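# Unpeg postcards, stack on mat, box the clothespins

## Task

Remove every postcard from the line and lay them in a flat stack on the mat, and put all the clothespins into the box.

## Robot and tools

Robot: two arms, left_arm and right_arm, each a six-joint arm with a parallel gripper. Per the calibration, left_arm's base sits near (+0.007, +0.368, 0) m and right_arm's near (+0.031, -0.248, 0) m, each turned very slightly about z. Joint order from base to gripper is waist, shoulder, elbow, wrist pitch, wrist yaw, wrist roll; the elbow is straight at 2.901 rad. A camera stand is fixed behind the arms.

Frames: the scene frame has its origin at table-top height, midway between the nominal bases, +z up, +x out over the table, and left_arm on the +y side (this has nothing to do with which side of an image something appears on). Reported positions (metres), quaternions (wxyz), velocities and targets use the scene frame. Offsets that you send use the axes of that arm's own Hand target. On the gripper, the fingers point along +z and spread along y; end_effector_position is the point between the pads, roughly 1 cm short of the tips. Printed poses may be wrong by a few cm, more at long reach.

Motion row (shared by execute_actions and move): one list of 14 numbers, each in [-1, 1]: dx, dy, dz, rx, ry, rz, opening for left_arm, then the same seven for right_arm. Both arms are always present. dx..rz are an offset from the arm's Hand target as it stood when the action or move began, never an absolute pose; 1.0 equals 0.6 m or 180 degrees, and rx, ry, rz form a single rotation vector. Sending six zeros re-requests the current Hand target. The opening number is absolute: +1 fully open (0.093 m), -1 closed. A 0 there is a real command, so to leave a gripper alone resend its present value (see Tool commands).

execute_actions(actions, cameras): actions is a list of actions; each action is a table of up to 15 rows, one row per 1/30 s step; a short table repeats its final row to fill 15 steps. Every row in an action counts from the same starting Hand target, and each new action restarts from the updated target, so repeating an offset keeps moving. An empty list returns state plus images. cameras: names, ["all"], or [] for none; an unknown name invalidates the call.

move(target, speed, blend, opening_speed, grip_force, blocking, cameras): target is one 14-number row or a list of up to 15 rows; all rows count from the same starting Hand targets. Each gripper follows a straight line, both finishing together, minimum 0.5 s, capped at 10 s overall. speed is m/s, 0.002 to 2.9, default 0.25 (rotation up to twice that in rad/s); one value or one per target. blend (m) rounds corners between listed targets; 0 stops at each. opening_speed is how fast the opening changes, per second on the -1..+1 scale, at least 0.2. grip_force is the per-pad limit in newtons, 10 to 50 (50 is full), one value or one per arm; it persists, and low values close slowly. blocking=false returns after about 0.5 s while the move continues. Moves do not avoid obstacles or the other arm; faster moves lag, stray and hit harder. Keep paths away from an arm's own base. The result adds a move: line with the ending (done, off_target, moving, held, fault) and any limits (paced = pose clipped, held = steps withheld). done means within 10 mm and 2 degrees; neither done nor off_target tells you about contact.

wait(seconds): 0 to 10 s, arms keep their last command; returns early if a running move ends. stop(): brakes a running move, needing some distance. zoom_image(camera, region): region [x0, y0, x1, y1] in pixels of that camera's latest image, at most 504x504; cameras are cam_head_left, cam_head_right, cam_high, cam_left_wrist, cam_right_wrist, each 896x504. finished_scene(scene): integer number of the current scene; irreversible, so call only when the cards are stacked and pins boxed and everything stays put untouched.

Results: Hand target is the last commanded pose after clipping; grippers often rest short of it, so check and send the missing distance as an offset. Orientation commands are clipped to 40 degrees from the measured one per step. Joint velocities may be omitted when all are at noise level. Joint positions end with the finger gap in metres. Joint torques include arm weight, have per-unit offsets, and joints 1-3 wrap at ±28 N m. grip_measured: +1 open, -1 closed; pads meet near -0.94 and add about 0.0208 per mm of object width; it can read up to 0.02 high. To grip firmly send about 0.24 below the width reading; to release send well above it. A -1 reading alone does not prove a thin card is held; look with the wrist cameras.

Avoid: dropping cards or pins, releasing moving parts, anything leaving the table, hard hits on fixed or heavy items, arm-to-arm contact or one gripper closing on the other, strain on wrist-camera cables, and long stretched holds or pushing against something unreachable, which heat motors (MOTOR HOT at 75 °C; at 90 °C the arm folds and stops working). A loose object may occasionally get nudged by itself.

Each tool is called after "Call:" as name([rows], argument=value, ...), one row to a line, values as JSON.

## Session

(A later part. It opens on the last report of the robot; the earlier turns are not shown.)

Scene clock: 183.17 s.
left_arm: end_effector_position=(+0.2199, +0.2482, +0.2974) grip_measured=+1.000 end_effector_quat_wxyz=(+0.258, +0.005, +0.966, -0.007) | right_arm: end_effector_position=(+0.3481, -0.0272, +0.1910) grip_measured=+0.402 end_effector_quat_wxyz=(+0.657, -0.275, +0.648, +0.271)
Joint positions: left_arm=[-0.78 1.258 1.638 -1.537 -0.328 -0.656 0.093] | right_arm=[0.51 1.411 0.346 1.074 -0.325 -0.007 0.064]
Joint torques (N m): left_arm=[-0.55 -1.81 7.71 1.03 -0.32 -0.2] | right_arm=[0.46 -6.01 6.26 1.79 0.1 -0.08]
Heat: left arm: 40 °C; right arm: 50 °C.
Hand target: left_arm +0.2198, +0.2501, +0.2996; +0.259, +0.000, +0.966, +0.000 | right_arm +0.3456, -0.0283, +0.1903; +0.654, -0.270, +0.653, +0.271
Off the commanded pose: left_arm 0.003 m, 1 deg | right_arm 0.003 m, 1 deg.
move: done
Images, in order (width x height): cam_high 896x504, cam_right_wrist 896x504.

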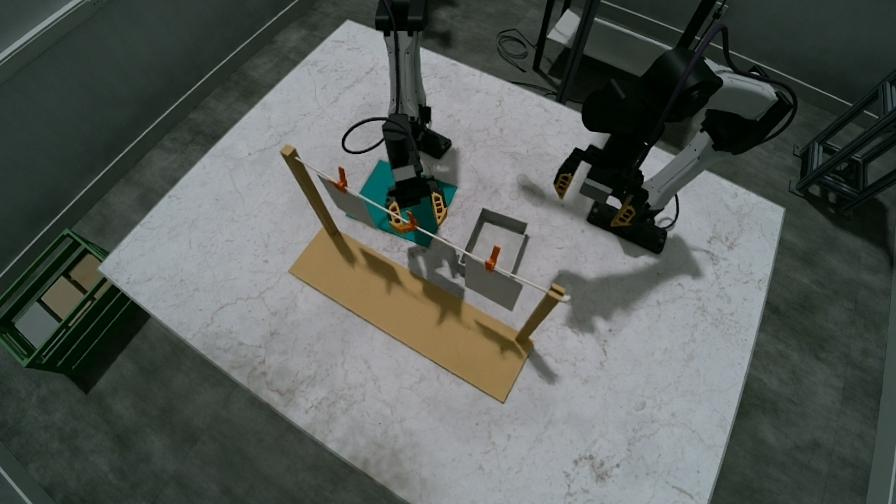

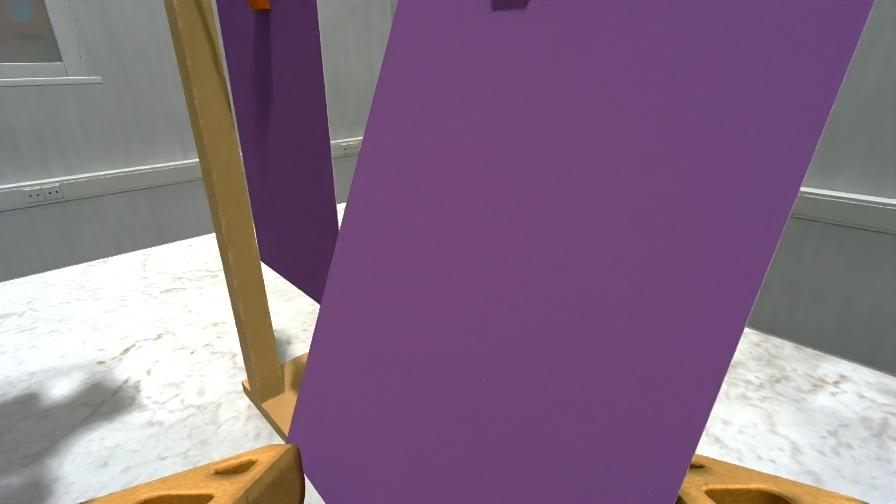

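Call:
move(target=[0,0,0,0,0,0,1,-0.0387,0.001,-0.071,-0.2418,0.0763,0.1841,0.4], cameras=["cam_right_wrist","cam_high"], speed=0.12)

Call:
zoom_image(camera="cam_high", region=[270, 130, 590, 310])

Scene clock: 192.60 s.
left_arm: end_effector_position=(+0.2199, +0.2482, +0.2974) grip_measured=+1.000 end_effector_quat_wxyz=(+0.258, +0.005, +0.966, -0.007) | right_arm: end_effector_position=(+0.3104, -0.0564, +0.2125) grip_measured=+0.402 end_effector_quat_wxyz=(+0.326, -0.329, +0.630, +0.624)
Joint positions: left_arm=[-0.78 1.258 1.638 -1.537 -0.328 -0.656 0.093] | right_arm=[0.124 1.526 0.623 0.794 -1.488 0.499 0.064]
Joint torques (N m): left_arm=[-0.51 -1.81 7.73 1.03 -0.32 -0.2] | right_arm=[-0.53 -4.07 8.72 1.46 -0.18 -0.12]
Heat: left arm: 40 °C; right arm: 50 °C.
Hand target: left_arm +0.2198, +0.2501, +0.2996; +0.259, +0.000, +0.966, +0.000 | right_arm +0.3149, -0.0580, +0.2135; +0.327, -0.327, +0.627, +0.627
Off the commanded pose: left_arm 0.003 m, 1 deg | right_arm 0.005 m, 1 deg.
move: done
Images, in order (width x height): cam_high 896x504, cam_right_wrist 896x504.

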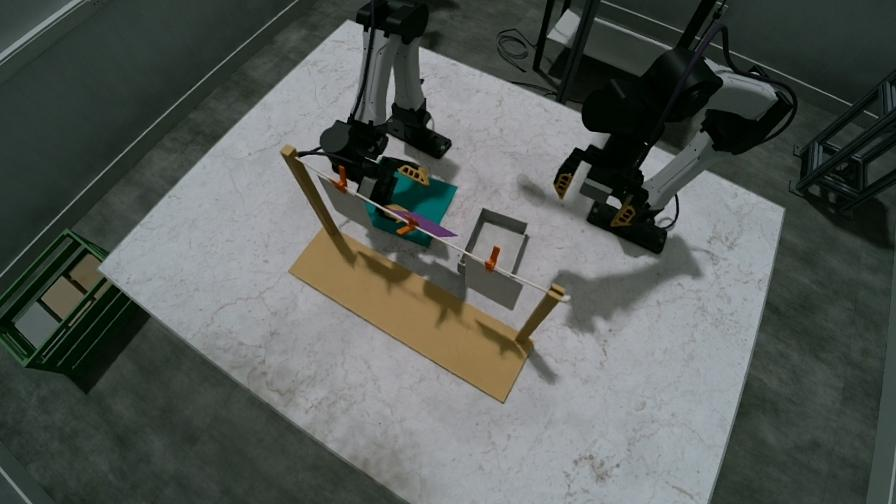

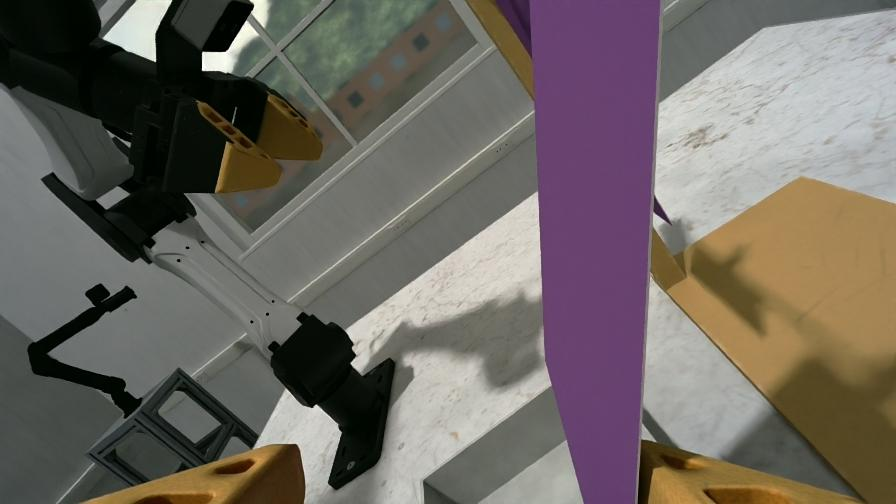

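Scaled by 1.575 from the camera's 896x504 image, which has a finer 1280x720 frame.

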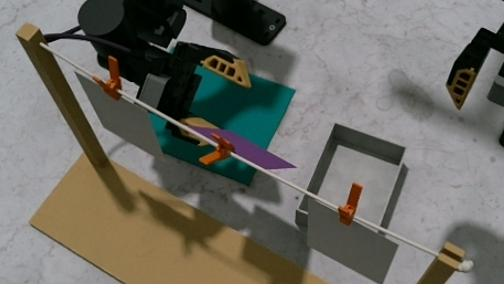

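Call:
move(target=[0,0,0,0,0,0,1,0,0,0,0,0,0,-1], cameras=["cam_right_wrist","cam_high"], speed=0.12, opening_speed=0.6, grip_force=[50, 25])

Call:
zoom_image(camera="cam_high", region=[270, 130, 590, 310])

Scene clock: 202.63 s.
left_arm: end_effector_position=(+0.2199, +0.2482, +0.2974) grip_measured=+1.000 end_effector_quat_wxyz=(+0.258, +0.005, +0.966, -0.007) | right_arm: end_effector_position=(+0.3104, -0.0564, +0.2125) grip_measured=-0.988 end_effector_quat_wxyz=(+0.326, -0.329, +0.630, +0.624)
Joint positions: left_arm=[-0.78 1.258 1.638 -1.537 -0.328 -0.656 0.093] | right_arm=[0.124 1.526 0.623 0.795 -1.488 0.5 0]
Joint torques (N m): left_arm=[-0.5 -1.81 7.76 1.04 -0.32 -0.2] | right_arm=[-0.51 -4.19 8.76 1.38 -0.18 -0.15]
Heat: left arm: 40 °C; right arm: 50 °C.
Hand target: left_arm +0.2198, +0.2501, +0.2996; +0.259, +0.000, +0.966, +0.000 | right_arm +0.3148, -0.0580, +0.2134; +0.326, -0.328, +0.629, +0.625
Off the commanded pose: left_arm 0.003 m, 1 deg | right_arm 0.005 m, 1 deg.
grip_force (N): 50, 25
move: done
Images, in order (width x height): cam_high 896x504, cam_right_wrist 896x504.

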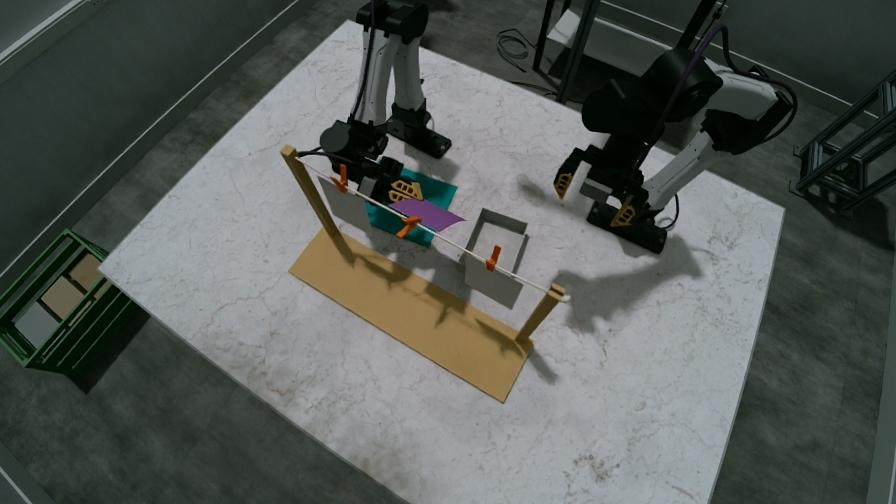

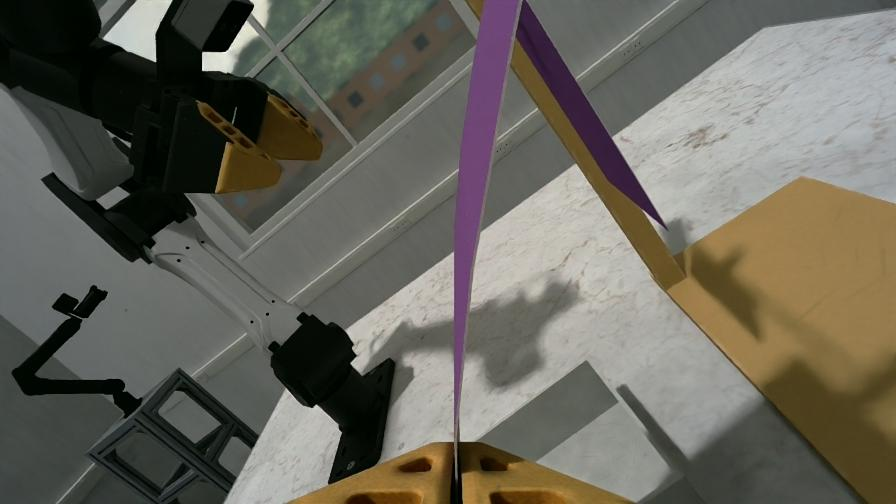

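Scaled by 1.575 from the camera's 896x504 image, which has a finer 1280x720 frame.

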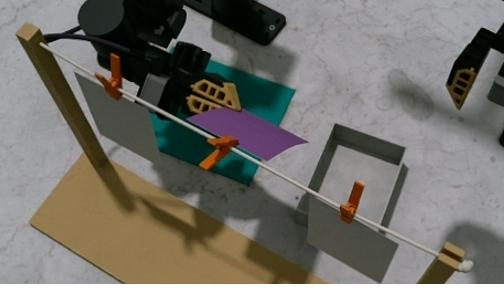

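Call:
move(target=[-0.103,-0.1667,0.205,0.4928,-0.1003,0.1003,0.2,0,0,0,0,0,0,-1], cameras=["cam_left_wrist","cam_high"], speed=0.25)

Call:
zoom_image(camera="cam_high", region=[270, 130, 590, 310])

Scene clock: 265.90 s.
left_arm: end_effector_position=(+0.3350, +0.1519, +0.2286) grip_measured=+0.202 end_effector_quat_wxyz=(+0.316, +0.318, +0.637, -0.628) | right_arm: end_effector_position=(+0.3103, -0.0564, +0.2125) grip_measured=-0.988 end_effector_quat_wxyz=(+0.326, -0.329, +0.629, +0.624)
Joint positions: left_arm=[-0.187 1.671 0.848 0.733 1.423 -0.554 0.055] | right_arm=[0.124 1.526 0.623 0.795 -1.489 0.5 0]
Joint torques (N m): left_arm=[-0.54 -5.3 6.39 1.81 0.17 -0.1] | right_arm=[-0.54 -4.19 8.84 1.38 -0.18 -0.15]
Heat: left arm: 41 °C; right arm: 51 °C.
Hand target: left_arm +0.3349, +0.1500, +0.2241; +0.316, +0.316, +0.632, -0.633 | right_arm +0.3148, -0.0580, +0.2134; +0.326, -0.328, +0.629, +0.625
Off the commanded pose: left_arm 0.005 m, 1 deg | right_arm 0.005 m, 0 deg.
grip_force (N): 50, 25
move: done
Images, in order (width x height): cam_high 896x504, cam_left_wrist 896x504.

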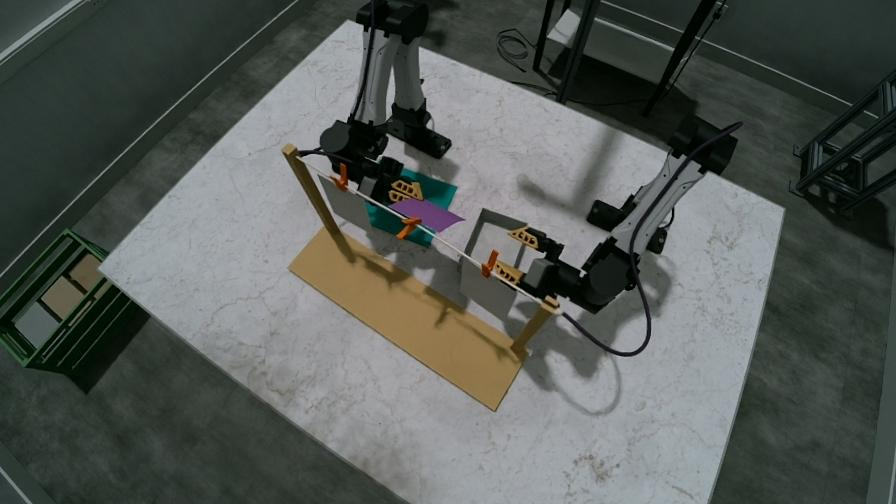

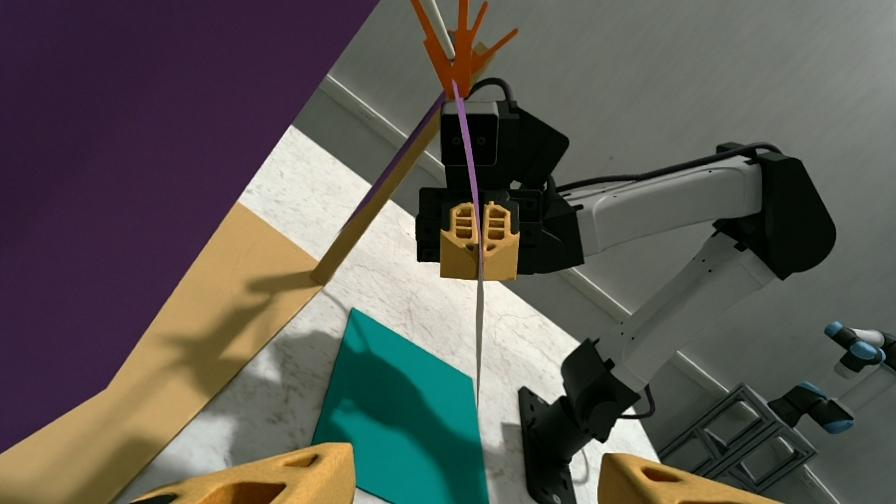

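Scaled by 1.575 from the camera's 896x504 image, which has a finer 1280x720 frame.

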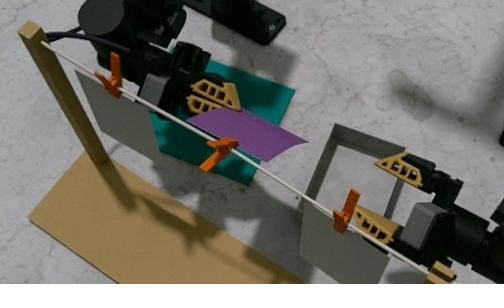

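Call:
move(target=[0.0067,-0.0367,0,0,0,-0.0444,0.45,0.0028,0.0388,0,0,0,0.0444,-1], cameras=["cam_left_wrist","cam_high"], speed=0.15)

Call:
zoom_image(camera="cam_high", region=[400, 160, 680, 420])

Scene clock: 279.73 s.
left_arm: end_effector_position=(+0.3171, +0.1511, +0.2287) grip_measured=+0.448 end_effector_quat_wxyz=(+0.259, +0.265, +0.659, -0.655) | right_arm: end_effector_position=(+0.2987, -0.0574, +0.2245) grip_measured=-0.988 end_effector_quat_wxyz=(+0.285, -0.287, +0.649, +0.644)
Joint positions: left_arm=[-0.197 1.62 0.778 0.783 1.423 -0.754 0.067] | right_arm=[0.124 1.448 0.603 0.757 -1.489 0.65 0]
Joint torques (N m): left_arm=[-0.5 -7.36 6.32 1.79 0.04 -0.09] | right_arm=[-0.05 -6.65 6.39 1.29 -0.12 -0.09]
Heat: left arm: 41 °C; right arm: 51 °C.
Hand target: left_arm +0.3148, +0.1500, +0.2342; +0.271, +0.271, +0.653, -0.653 | right_arm +0.2948, -0.0579, +0.2253; +0.281, -0.284, +0.651, +0.646
Off the commanded pose: left_arm 0.006 m, 2 deg | right_arm 0.004 m, 1 deg.
grip_force (N): 50, 25
move: done
Images, in order (width x height): cam_high 896x504, cam_left_wrist 896x504.

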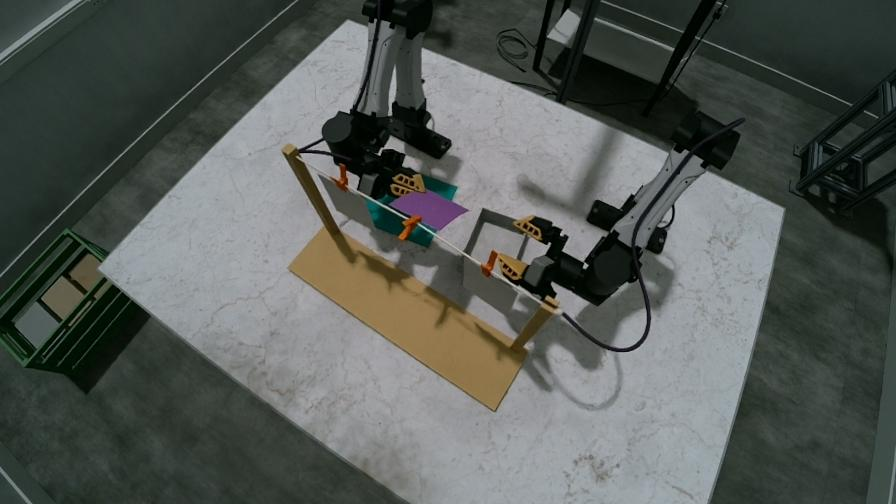

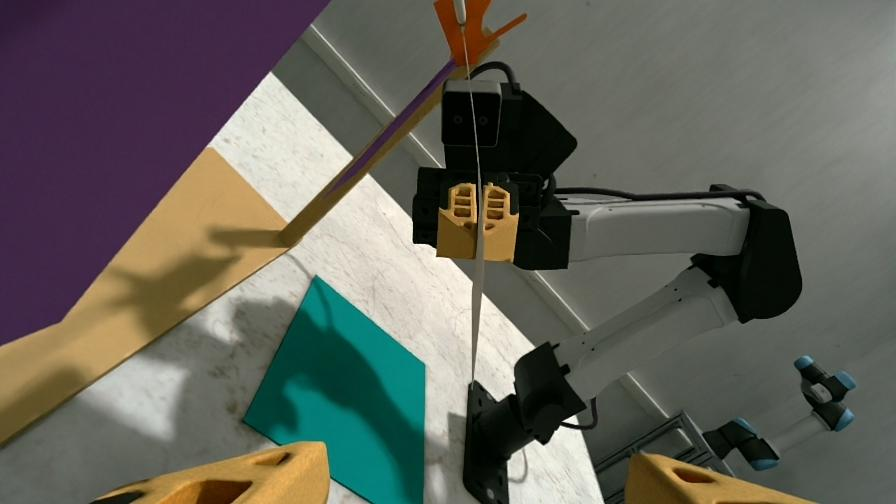

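Scaled by 1.800 from the camera's 896x504 image, which has a finer 1280x720 frame.

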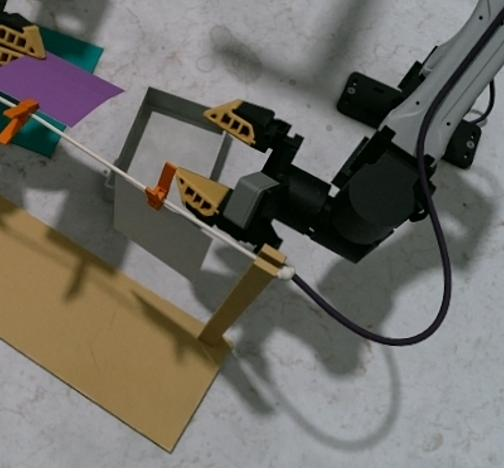

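Call:
execute_actions(actions=[], cameras=["cam_head_left", "cam_head_right"])

Call:
zoom_image(camera="cam_head_left", region=[280, 130, 620, 350])

Call:
zoom_image(camera="cam_head_right", region=[270, 130, 610, 350])

Scene clock: 283.53 s.
left_arm: end_effector_position=(+0.3171, +0.1511, +0.2287) grip_measured=+0.448 end_effector_quat_wxyz=(+0.259, +0.265, +0.659, -0.655) | right_arm: end_effector_position=(+0.2987, -0.0574, +0.2245) grip_measured=-0.988 end_effector_quat_wxyz=(+0.285, -0.287, +0.649, +0.644)
Joint positions: left_arm=[-0.197 1.62 0.778 0.784 1.423 -0.755 0.067] | right_arm=[0.124 1.448 0.603 0.757 -1.489 0.65 0]
Joint velocities: within noise
Joint torques (N m): left_arm=[-0.5 -7.36 6.34 1.8 0.04 -0.1] | right_arm=[-0.03 -6.67 6.39 1.29 -0.12 -0.11]
Heat: left arm: 40 °C; right arm: 51 °C.
Hand target: left_arm +0.3148, +0.1500, +0.2342; +0.271, +0.271, +0.653, -0.653 | right_arm +0.2948, -0.0579, +0.2253; +0.281, -0.284, +0.651, +0.646
Tool commands: left_gripper/opening=+0.45 right_gripper/opening=-1.0
Off the commanded pose: left_arm 0.006 m, 2 deg | right_arm 0.004 m, 1 deg.
grip_force (N): 50, 25
Images, in order (width x height): cam_head_left 896x504, cam_head_right 896x504.

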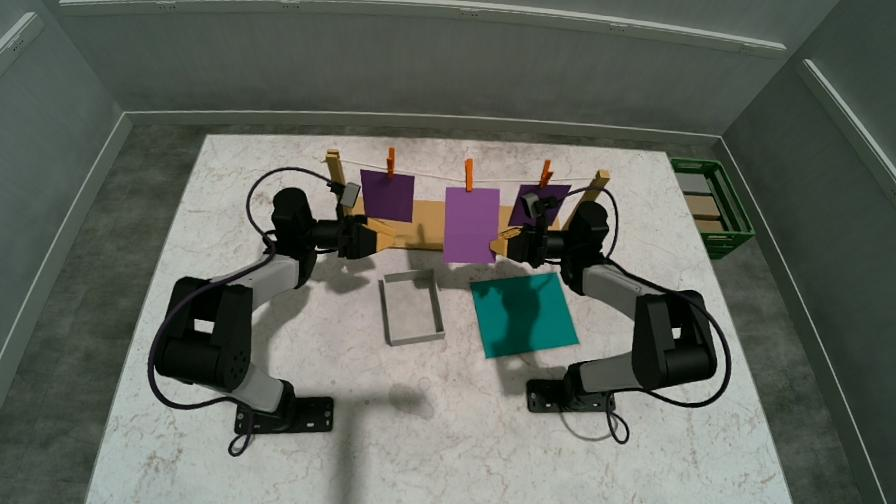

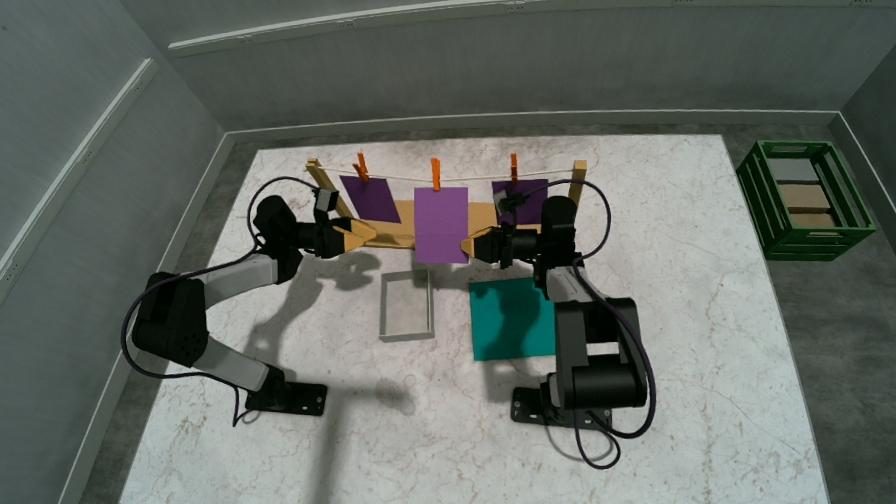

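Scaled by 1.482 from the camera's 896x504 image, which has a finer 1280x720 frame.

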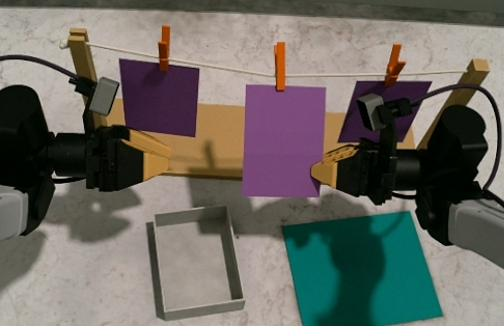

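Scaled by 1.482 from the camera's 896x504 image, which has a finer 1280x720 frame.

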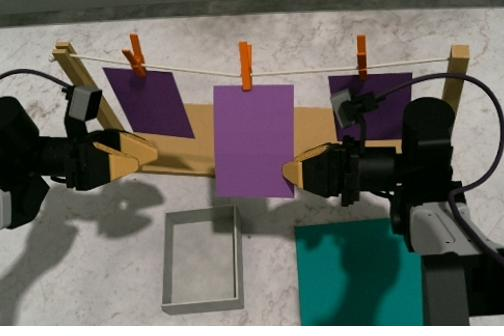

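Call:
move(target=[0,0,0.1417,0,0,0,0.45,0,0,0,0,0,0,-1], cameras=["cam_left_wrist","cam_high","cam_head_left"], speed=0.12)

Call:
zoom_image(camera="cam_high", region=[340, 130, 660, 410])

Call:
zoom_image(camera="cam_head_left", region=[280, 130, 620, 350])

Scene clock: 290.67 s.
left_arm: end_effector_position=(+0.3069, +0.0680, +0.2289) grip_measured=+0.448 end_effector_quat_wxyz=(+0.258, +0.272, +0.657, -0.654) | right_arm: end_effector_position=(+0.2987, -0.0574, +0.2245) grip_measured=-0.988 end_effector_quat_wxyz=(+0.285, -0.287, +0.649, +0.644)
Joint positions: left_arm=[-0.453 1.678 0.836 0.812 1.179 -0.775 0.067] | right_arm=[0.124 1.448 0.603 0.757 -1.489 0.651 0]
Joint torques (N m): left_arm=[-0.24 -5.3 9.11 1.95 -0.08 -0.12] | right_arm=[-0.03 -6.63 6.32 1.31 -0.11 -0.11]
Heat: left arm: 40 °C; right arm: 51 °C.
Hand target: left_arm +0.3148, +0.0650, +0.2342; +0.271, +0.271, +0.653, -0.653 | right_arm +0.2948, -0.0579, +0.2253; +0.281, -0.284, +0.651, +0.646
Off the commanded pose: left_arm 0.010 m, 2 deg | right_arm 0.004 m, 1 deg.
grip_force (N): 50, 25
move: done
Images, in order (width x height): cam_head_left 896x504, cam_high 896x504, cam_left_wrist 896x504.

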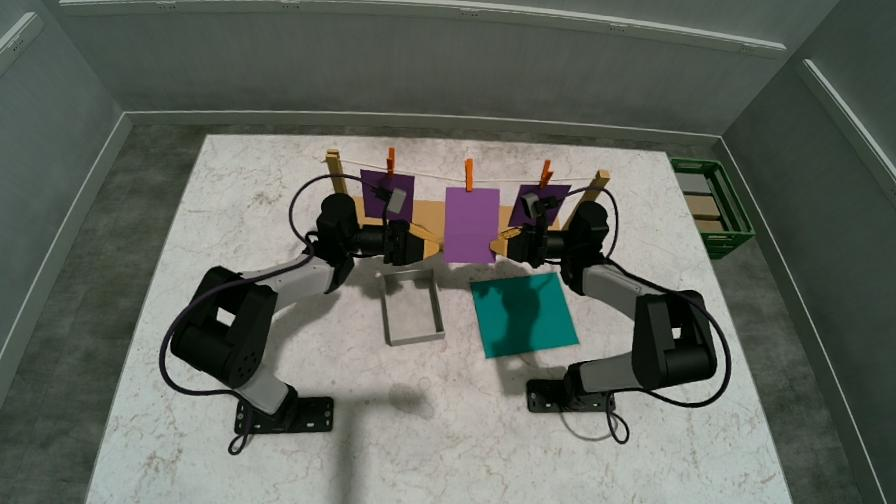

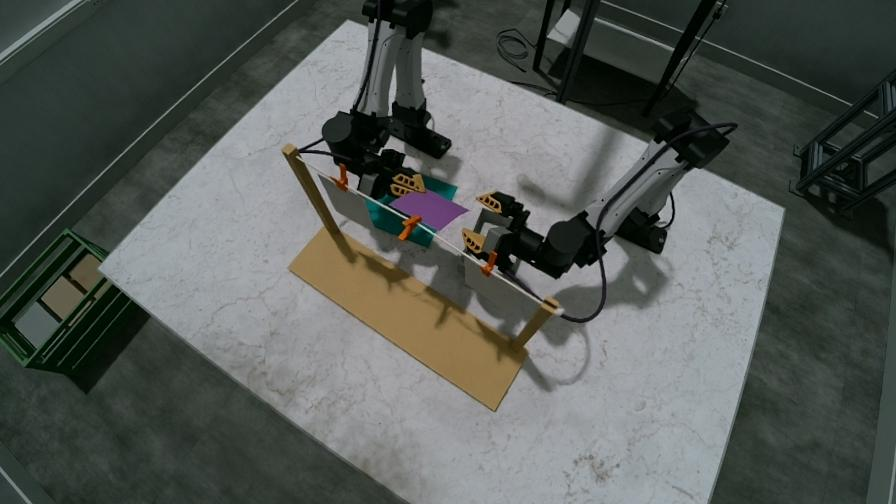

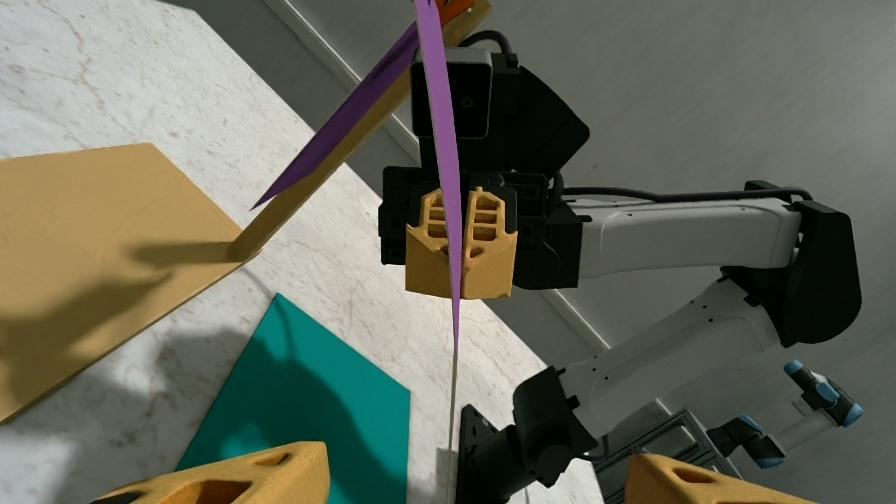

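Scaled by 1.575 from the camera's 896x504 image, which has a finer 1280x720 frame.

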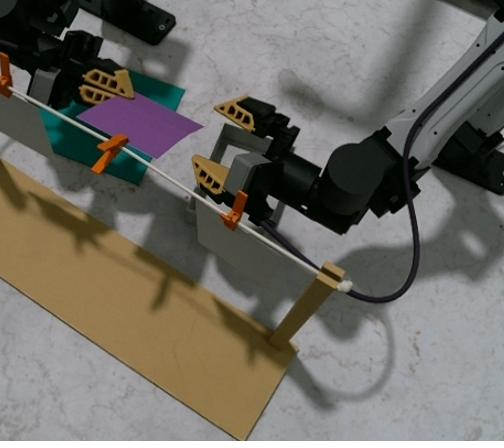

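Scaled by 1.482 from the camera's 896x504 image, which has a finer 1280x720 frame.

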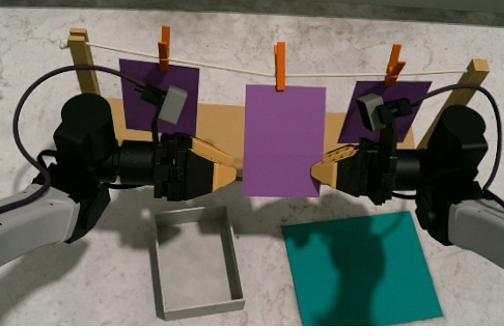

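Call:
move(target=[0,0.012,0.0617,0,0,0,0.45,0,0,0,0,0,0,-1], cameras=["cam_left_wrist","cam_head_left"], speed=0.1)

Call:
zoom_image(camera="cam_head_left", region=[380, 140, 560, 290])

Scene clock: 294.60 s.
left_arm: end_effector_position=(+0.3124, +0.0314, +0.2245) grip_measured=+0.448 end_effector_quat_wxyz=(+0.259, +0.273, +0.657, -0.653) | right_arm: end_effector_position=(+0.2987, -0.0574, +0.2245) grip_measured=-0.988 end_effector_quat_wxyz=(+0.285, -0.287, +0.649, +0.644)
Joint positions: left_arm=[-0.542 1.761 0.913 0.822 1.089 -0.776 0.067] | right_arm=[0.124 1.448 0.603 0.757 -1.489 0.651 0]
Joint torques (N m): left_arm=[-0.25 -5.98 9.16 1.98 -0.1 -0.11] | right_arm=[-0.05 -6.63 6.35 1.3 -0.11 -0.11]
Heat: left arm: 40 °C; right arm: 51 °C.
Hand target: left_arm +0.3197, +0.0279, +0.2291; +0.271, +0.271, +0.653, -0.653 | right_arm +0.2948, -0.0579, +0.2253; +0.281, -0.284, +0.651, +0.646
Off the commanded pose: left_arm 0.009 m, 1 deg | right_arm 0.004 m, 1 deg.
grip_force (N): 50, 25
move: done
Images, in order (width x height): cam_head_left 896x504, cam_left_wrist 896x504.

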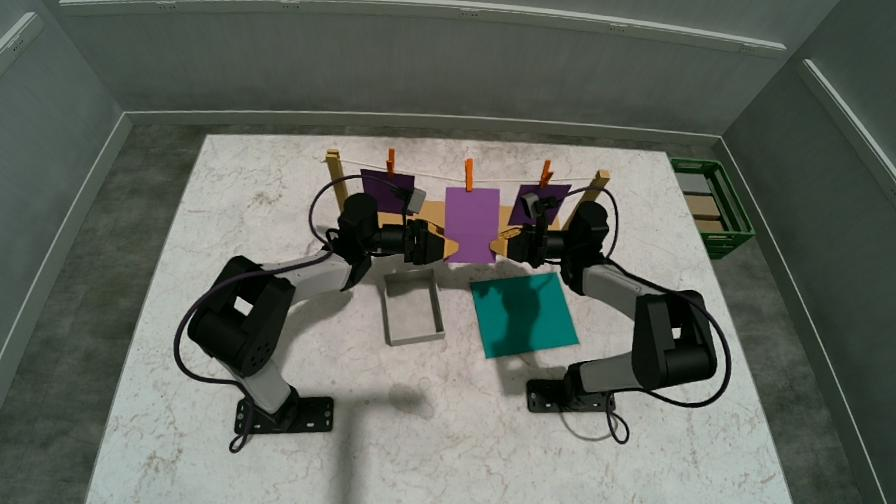

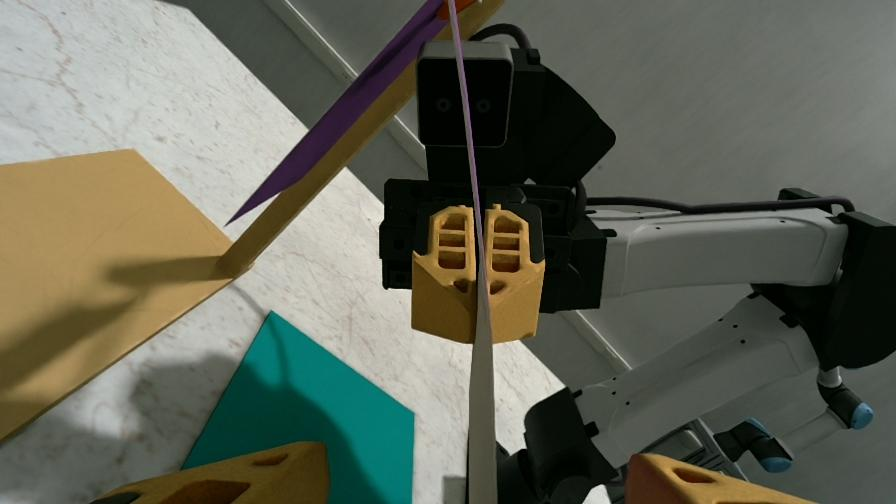

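Scaled by 2.800 from the camera's 896x504 image, which has a finer 1280x720 frame.

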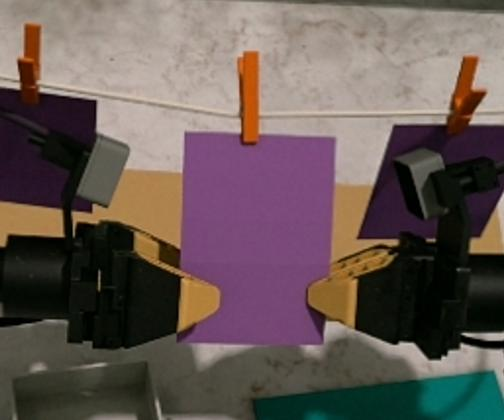

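Call:
move(target=[0,0,0,0,0,0,-1,0,0,0,0,0,0,-1], cameras=["cam_left_wrist","cam_head_left","cam_high"], speed=0.1, opening_speed=0.7, grip_force=[25, 25])

Call:
zoom_image(camera="cam_head_left", region=[380, 140, 560, 290])

Call:
zoom_image(camera="cam_high", region=[340, 130, 580, 310])

Scene clock: 301.57 s.
left_arm: end_effector_position=(+0.3125, +0.0314, +0.2253) grip_measured=-0.972 end_effector_quat_wxyz=(+0.261, +0.274, +0.656, -0.653) | right_arm: end_effector_position=(+0.2991, -0.0574, +0.2244) grip_measured=-0.988 end_effector_quat_wxyz=(+0.278, -0.279, +0.653, +0.647)
Joint positions: left_arm=[-0.542 1.761 0.913 0.827 1.088 -0.776 0] | right_arm=[0.124 1.448 0.603 0.756 -1.486 0.673 0]
Joint torques (N m): left_arm=[-0.25 -5.97 9.2 1.93 -0.07 -0.11] | right_arm=[-0.03 -6.53 6.27 1.38 -0.14 -0.31]
Heat: left arm: 40 °C; right arm: 51 °C.
Hand target: left_arm +0.3197, +0.0279, +0.2291; +0.271, +0.271, +0.653, -0.653 | right_arm +0.2948, -0.0579, +0.2253; +0.281, -0.284, +0.651, +0.646
Off the commanded pose: left_arm 0.009 m, 1 deg | right_arm 0.004 m, 1 deg.
grip_force (N): 25, 25
move: done
Images, in order (width x height): cam_head_left 896x504, cam_high 896x504, cam_left_wrist 896x504.

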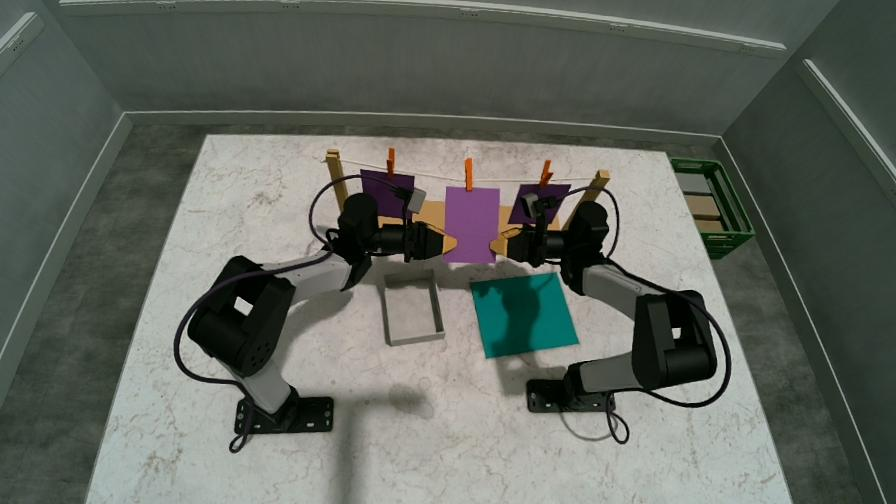

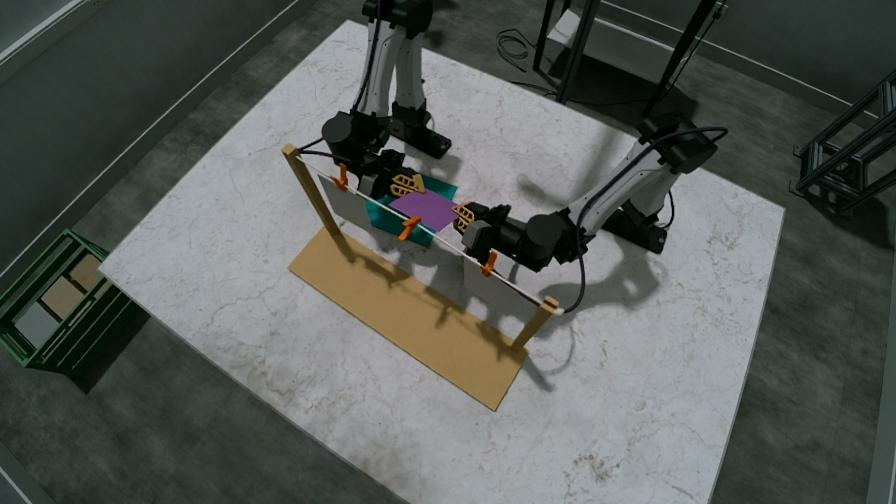

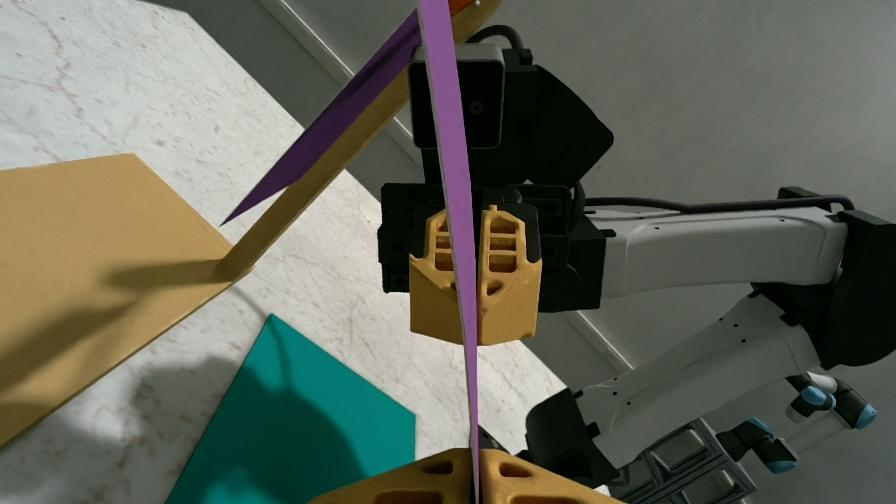

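Scaled by 2.800 from the camera's 896x504 image, which has a finer 1280x720 frame.

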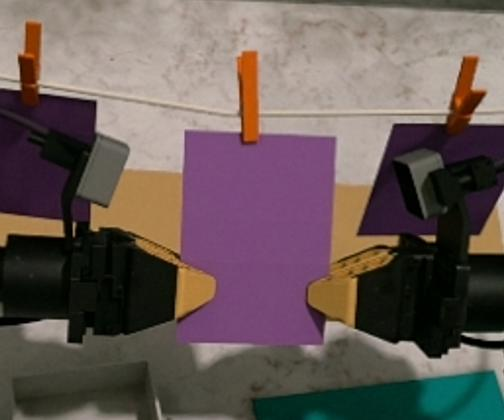

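Scaled by 2.100 from the camera's 896x504 image, which has a finer 1280x720 frame.

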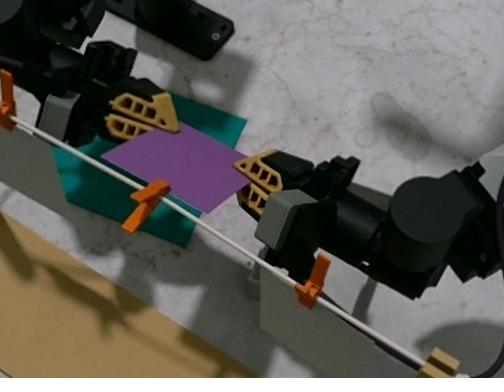

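Call:
move([
  [0,0,0,0,0,0,-1,0,0,0,0,0,0,-0.1],
  [0,0,0,0,0,0,-1,0,0,-0.075,0,0,0,-0.1],
  [0,0,0,0,0,0,-1,0.0567,0.0608,-0.2167,0,0,0,-0.1],
], cameras=["cam_left_wrist","cam_right_wrist","cam_high"], speed=0.15, blend=[0,0.02,0], opening_speed=0.7)

Call:
zoom_image(camera="cam_high", region=[280, 130, 580, 310])

Scene clock: 320.17 s.
left_arm: end_effector_position=(+0.3127, +0.0314, +0.2253) grip_measured=-0.972 end_effector_quat_wxyz=(+0.261, +0.274, +0.656, -0.653) | right_arm: end_effector_position=(+0.2474, -0.1868, +0.2295) grip_measured=-0.102 end_effector_quat_wxyz=(+0.462, -0.098, +0.700, +0.536)
Joint positions: left_arm=[-0.542 1.761 0.913 0.827 1.087 -0.776 0] | right_arm=[-0.529 0.815 0.225 0.73 -1.569 0.861 0.04]
Joint torques (N m): left_arm=[-0.24 -5.96 9.2 1.93 -0.06 -0.12] | right_arm=[-0.4 -0.7 7.06 1.16 0 -0.13]
Heat: left arm: 41 °C; right arm: 51 °C.
Hand target: left_arm +0.3198, +0.0279, +0.2291; +0.271, +0.271, +0.653, -0.653 | right_arm +0.2449, -0.1880, +0.2262; +0.282, -0.284, +0.651, +0.646
Off the commanded pose: left_arm 0.009 m, 1 deg | right_arm 0.004 m, 33 deg.
joint sent to its limit (right arm) — joint 5 (wrist yaw), lower limit. The joint targets are off in orientation, not in position.
grip_force (N): 25, 25
move: off_target (right_arm)
Images, in order (width x height): cam_high 896x504, cam_left_wrist 896x504, cam_right_wrist 896x504.

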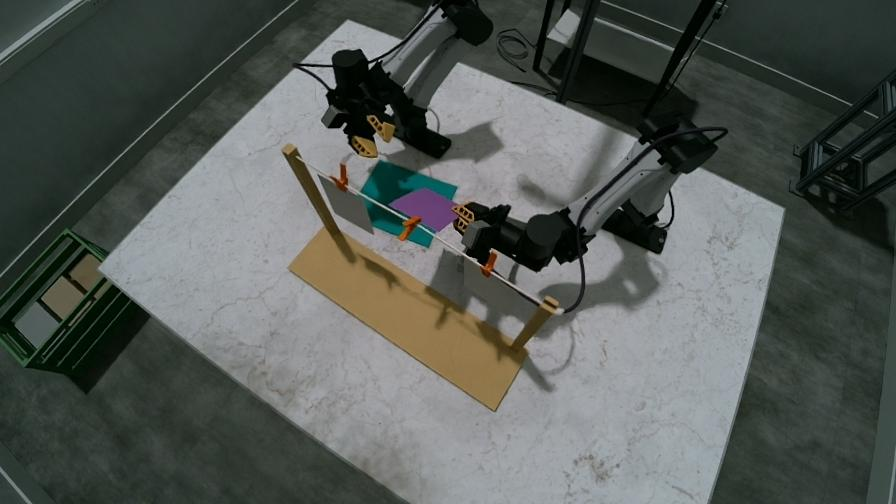

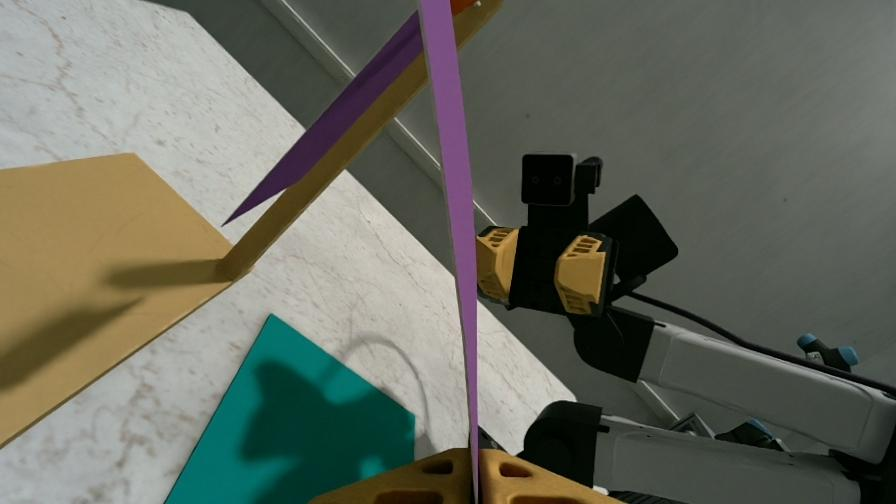

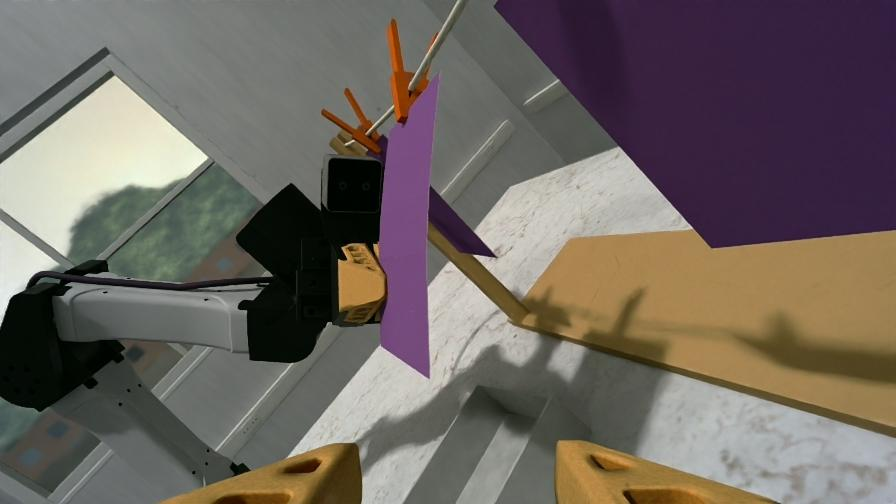

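Scaled by 1.680 from the camera's 896x504 image, which has a finer 1280x720 frame.

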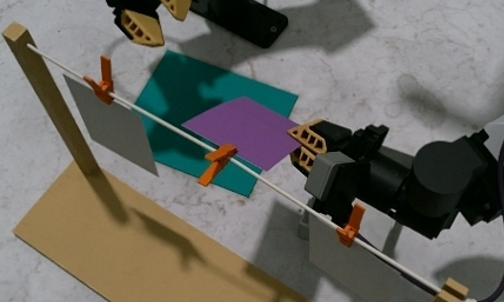

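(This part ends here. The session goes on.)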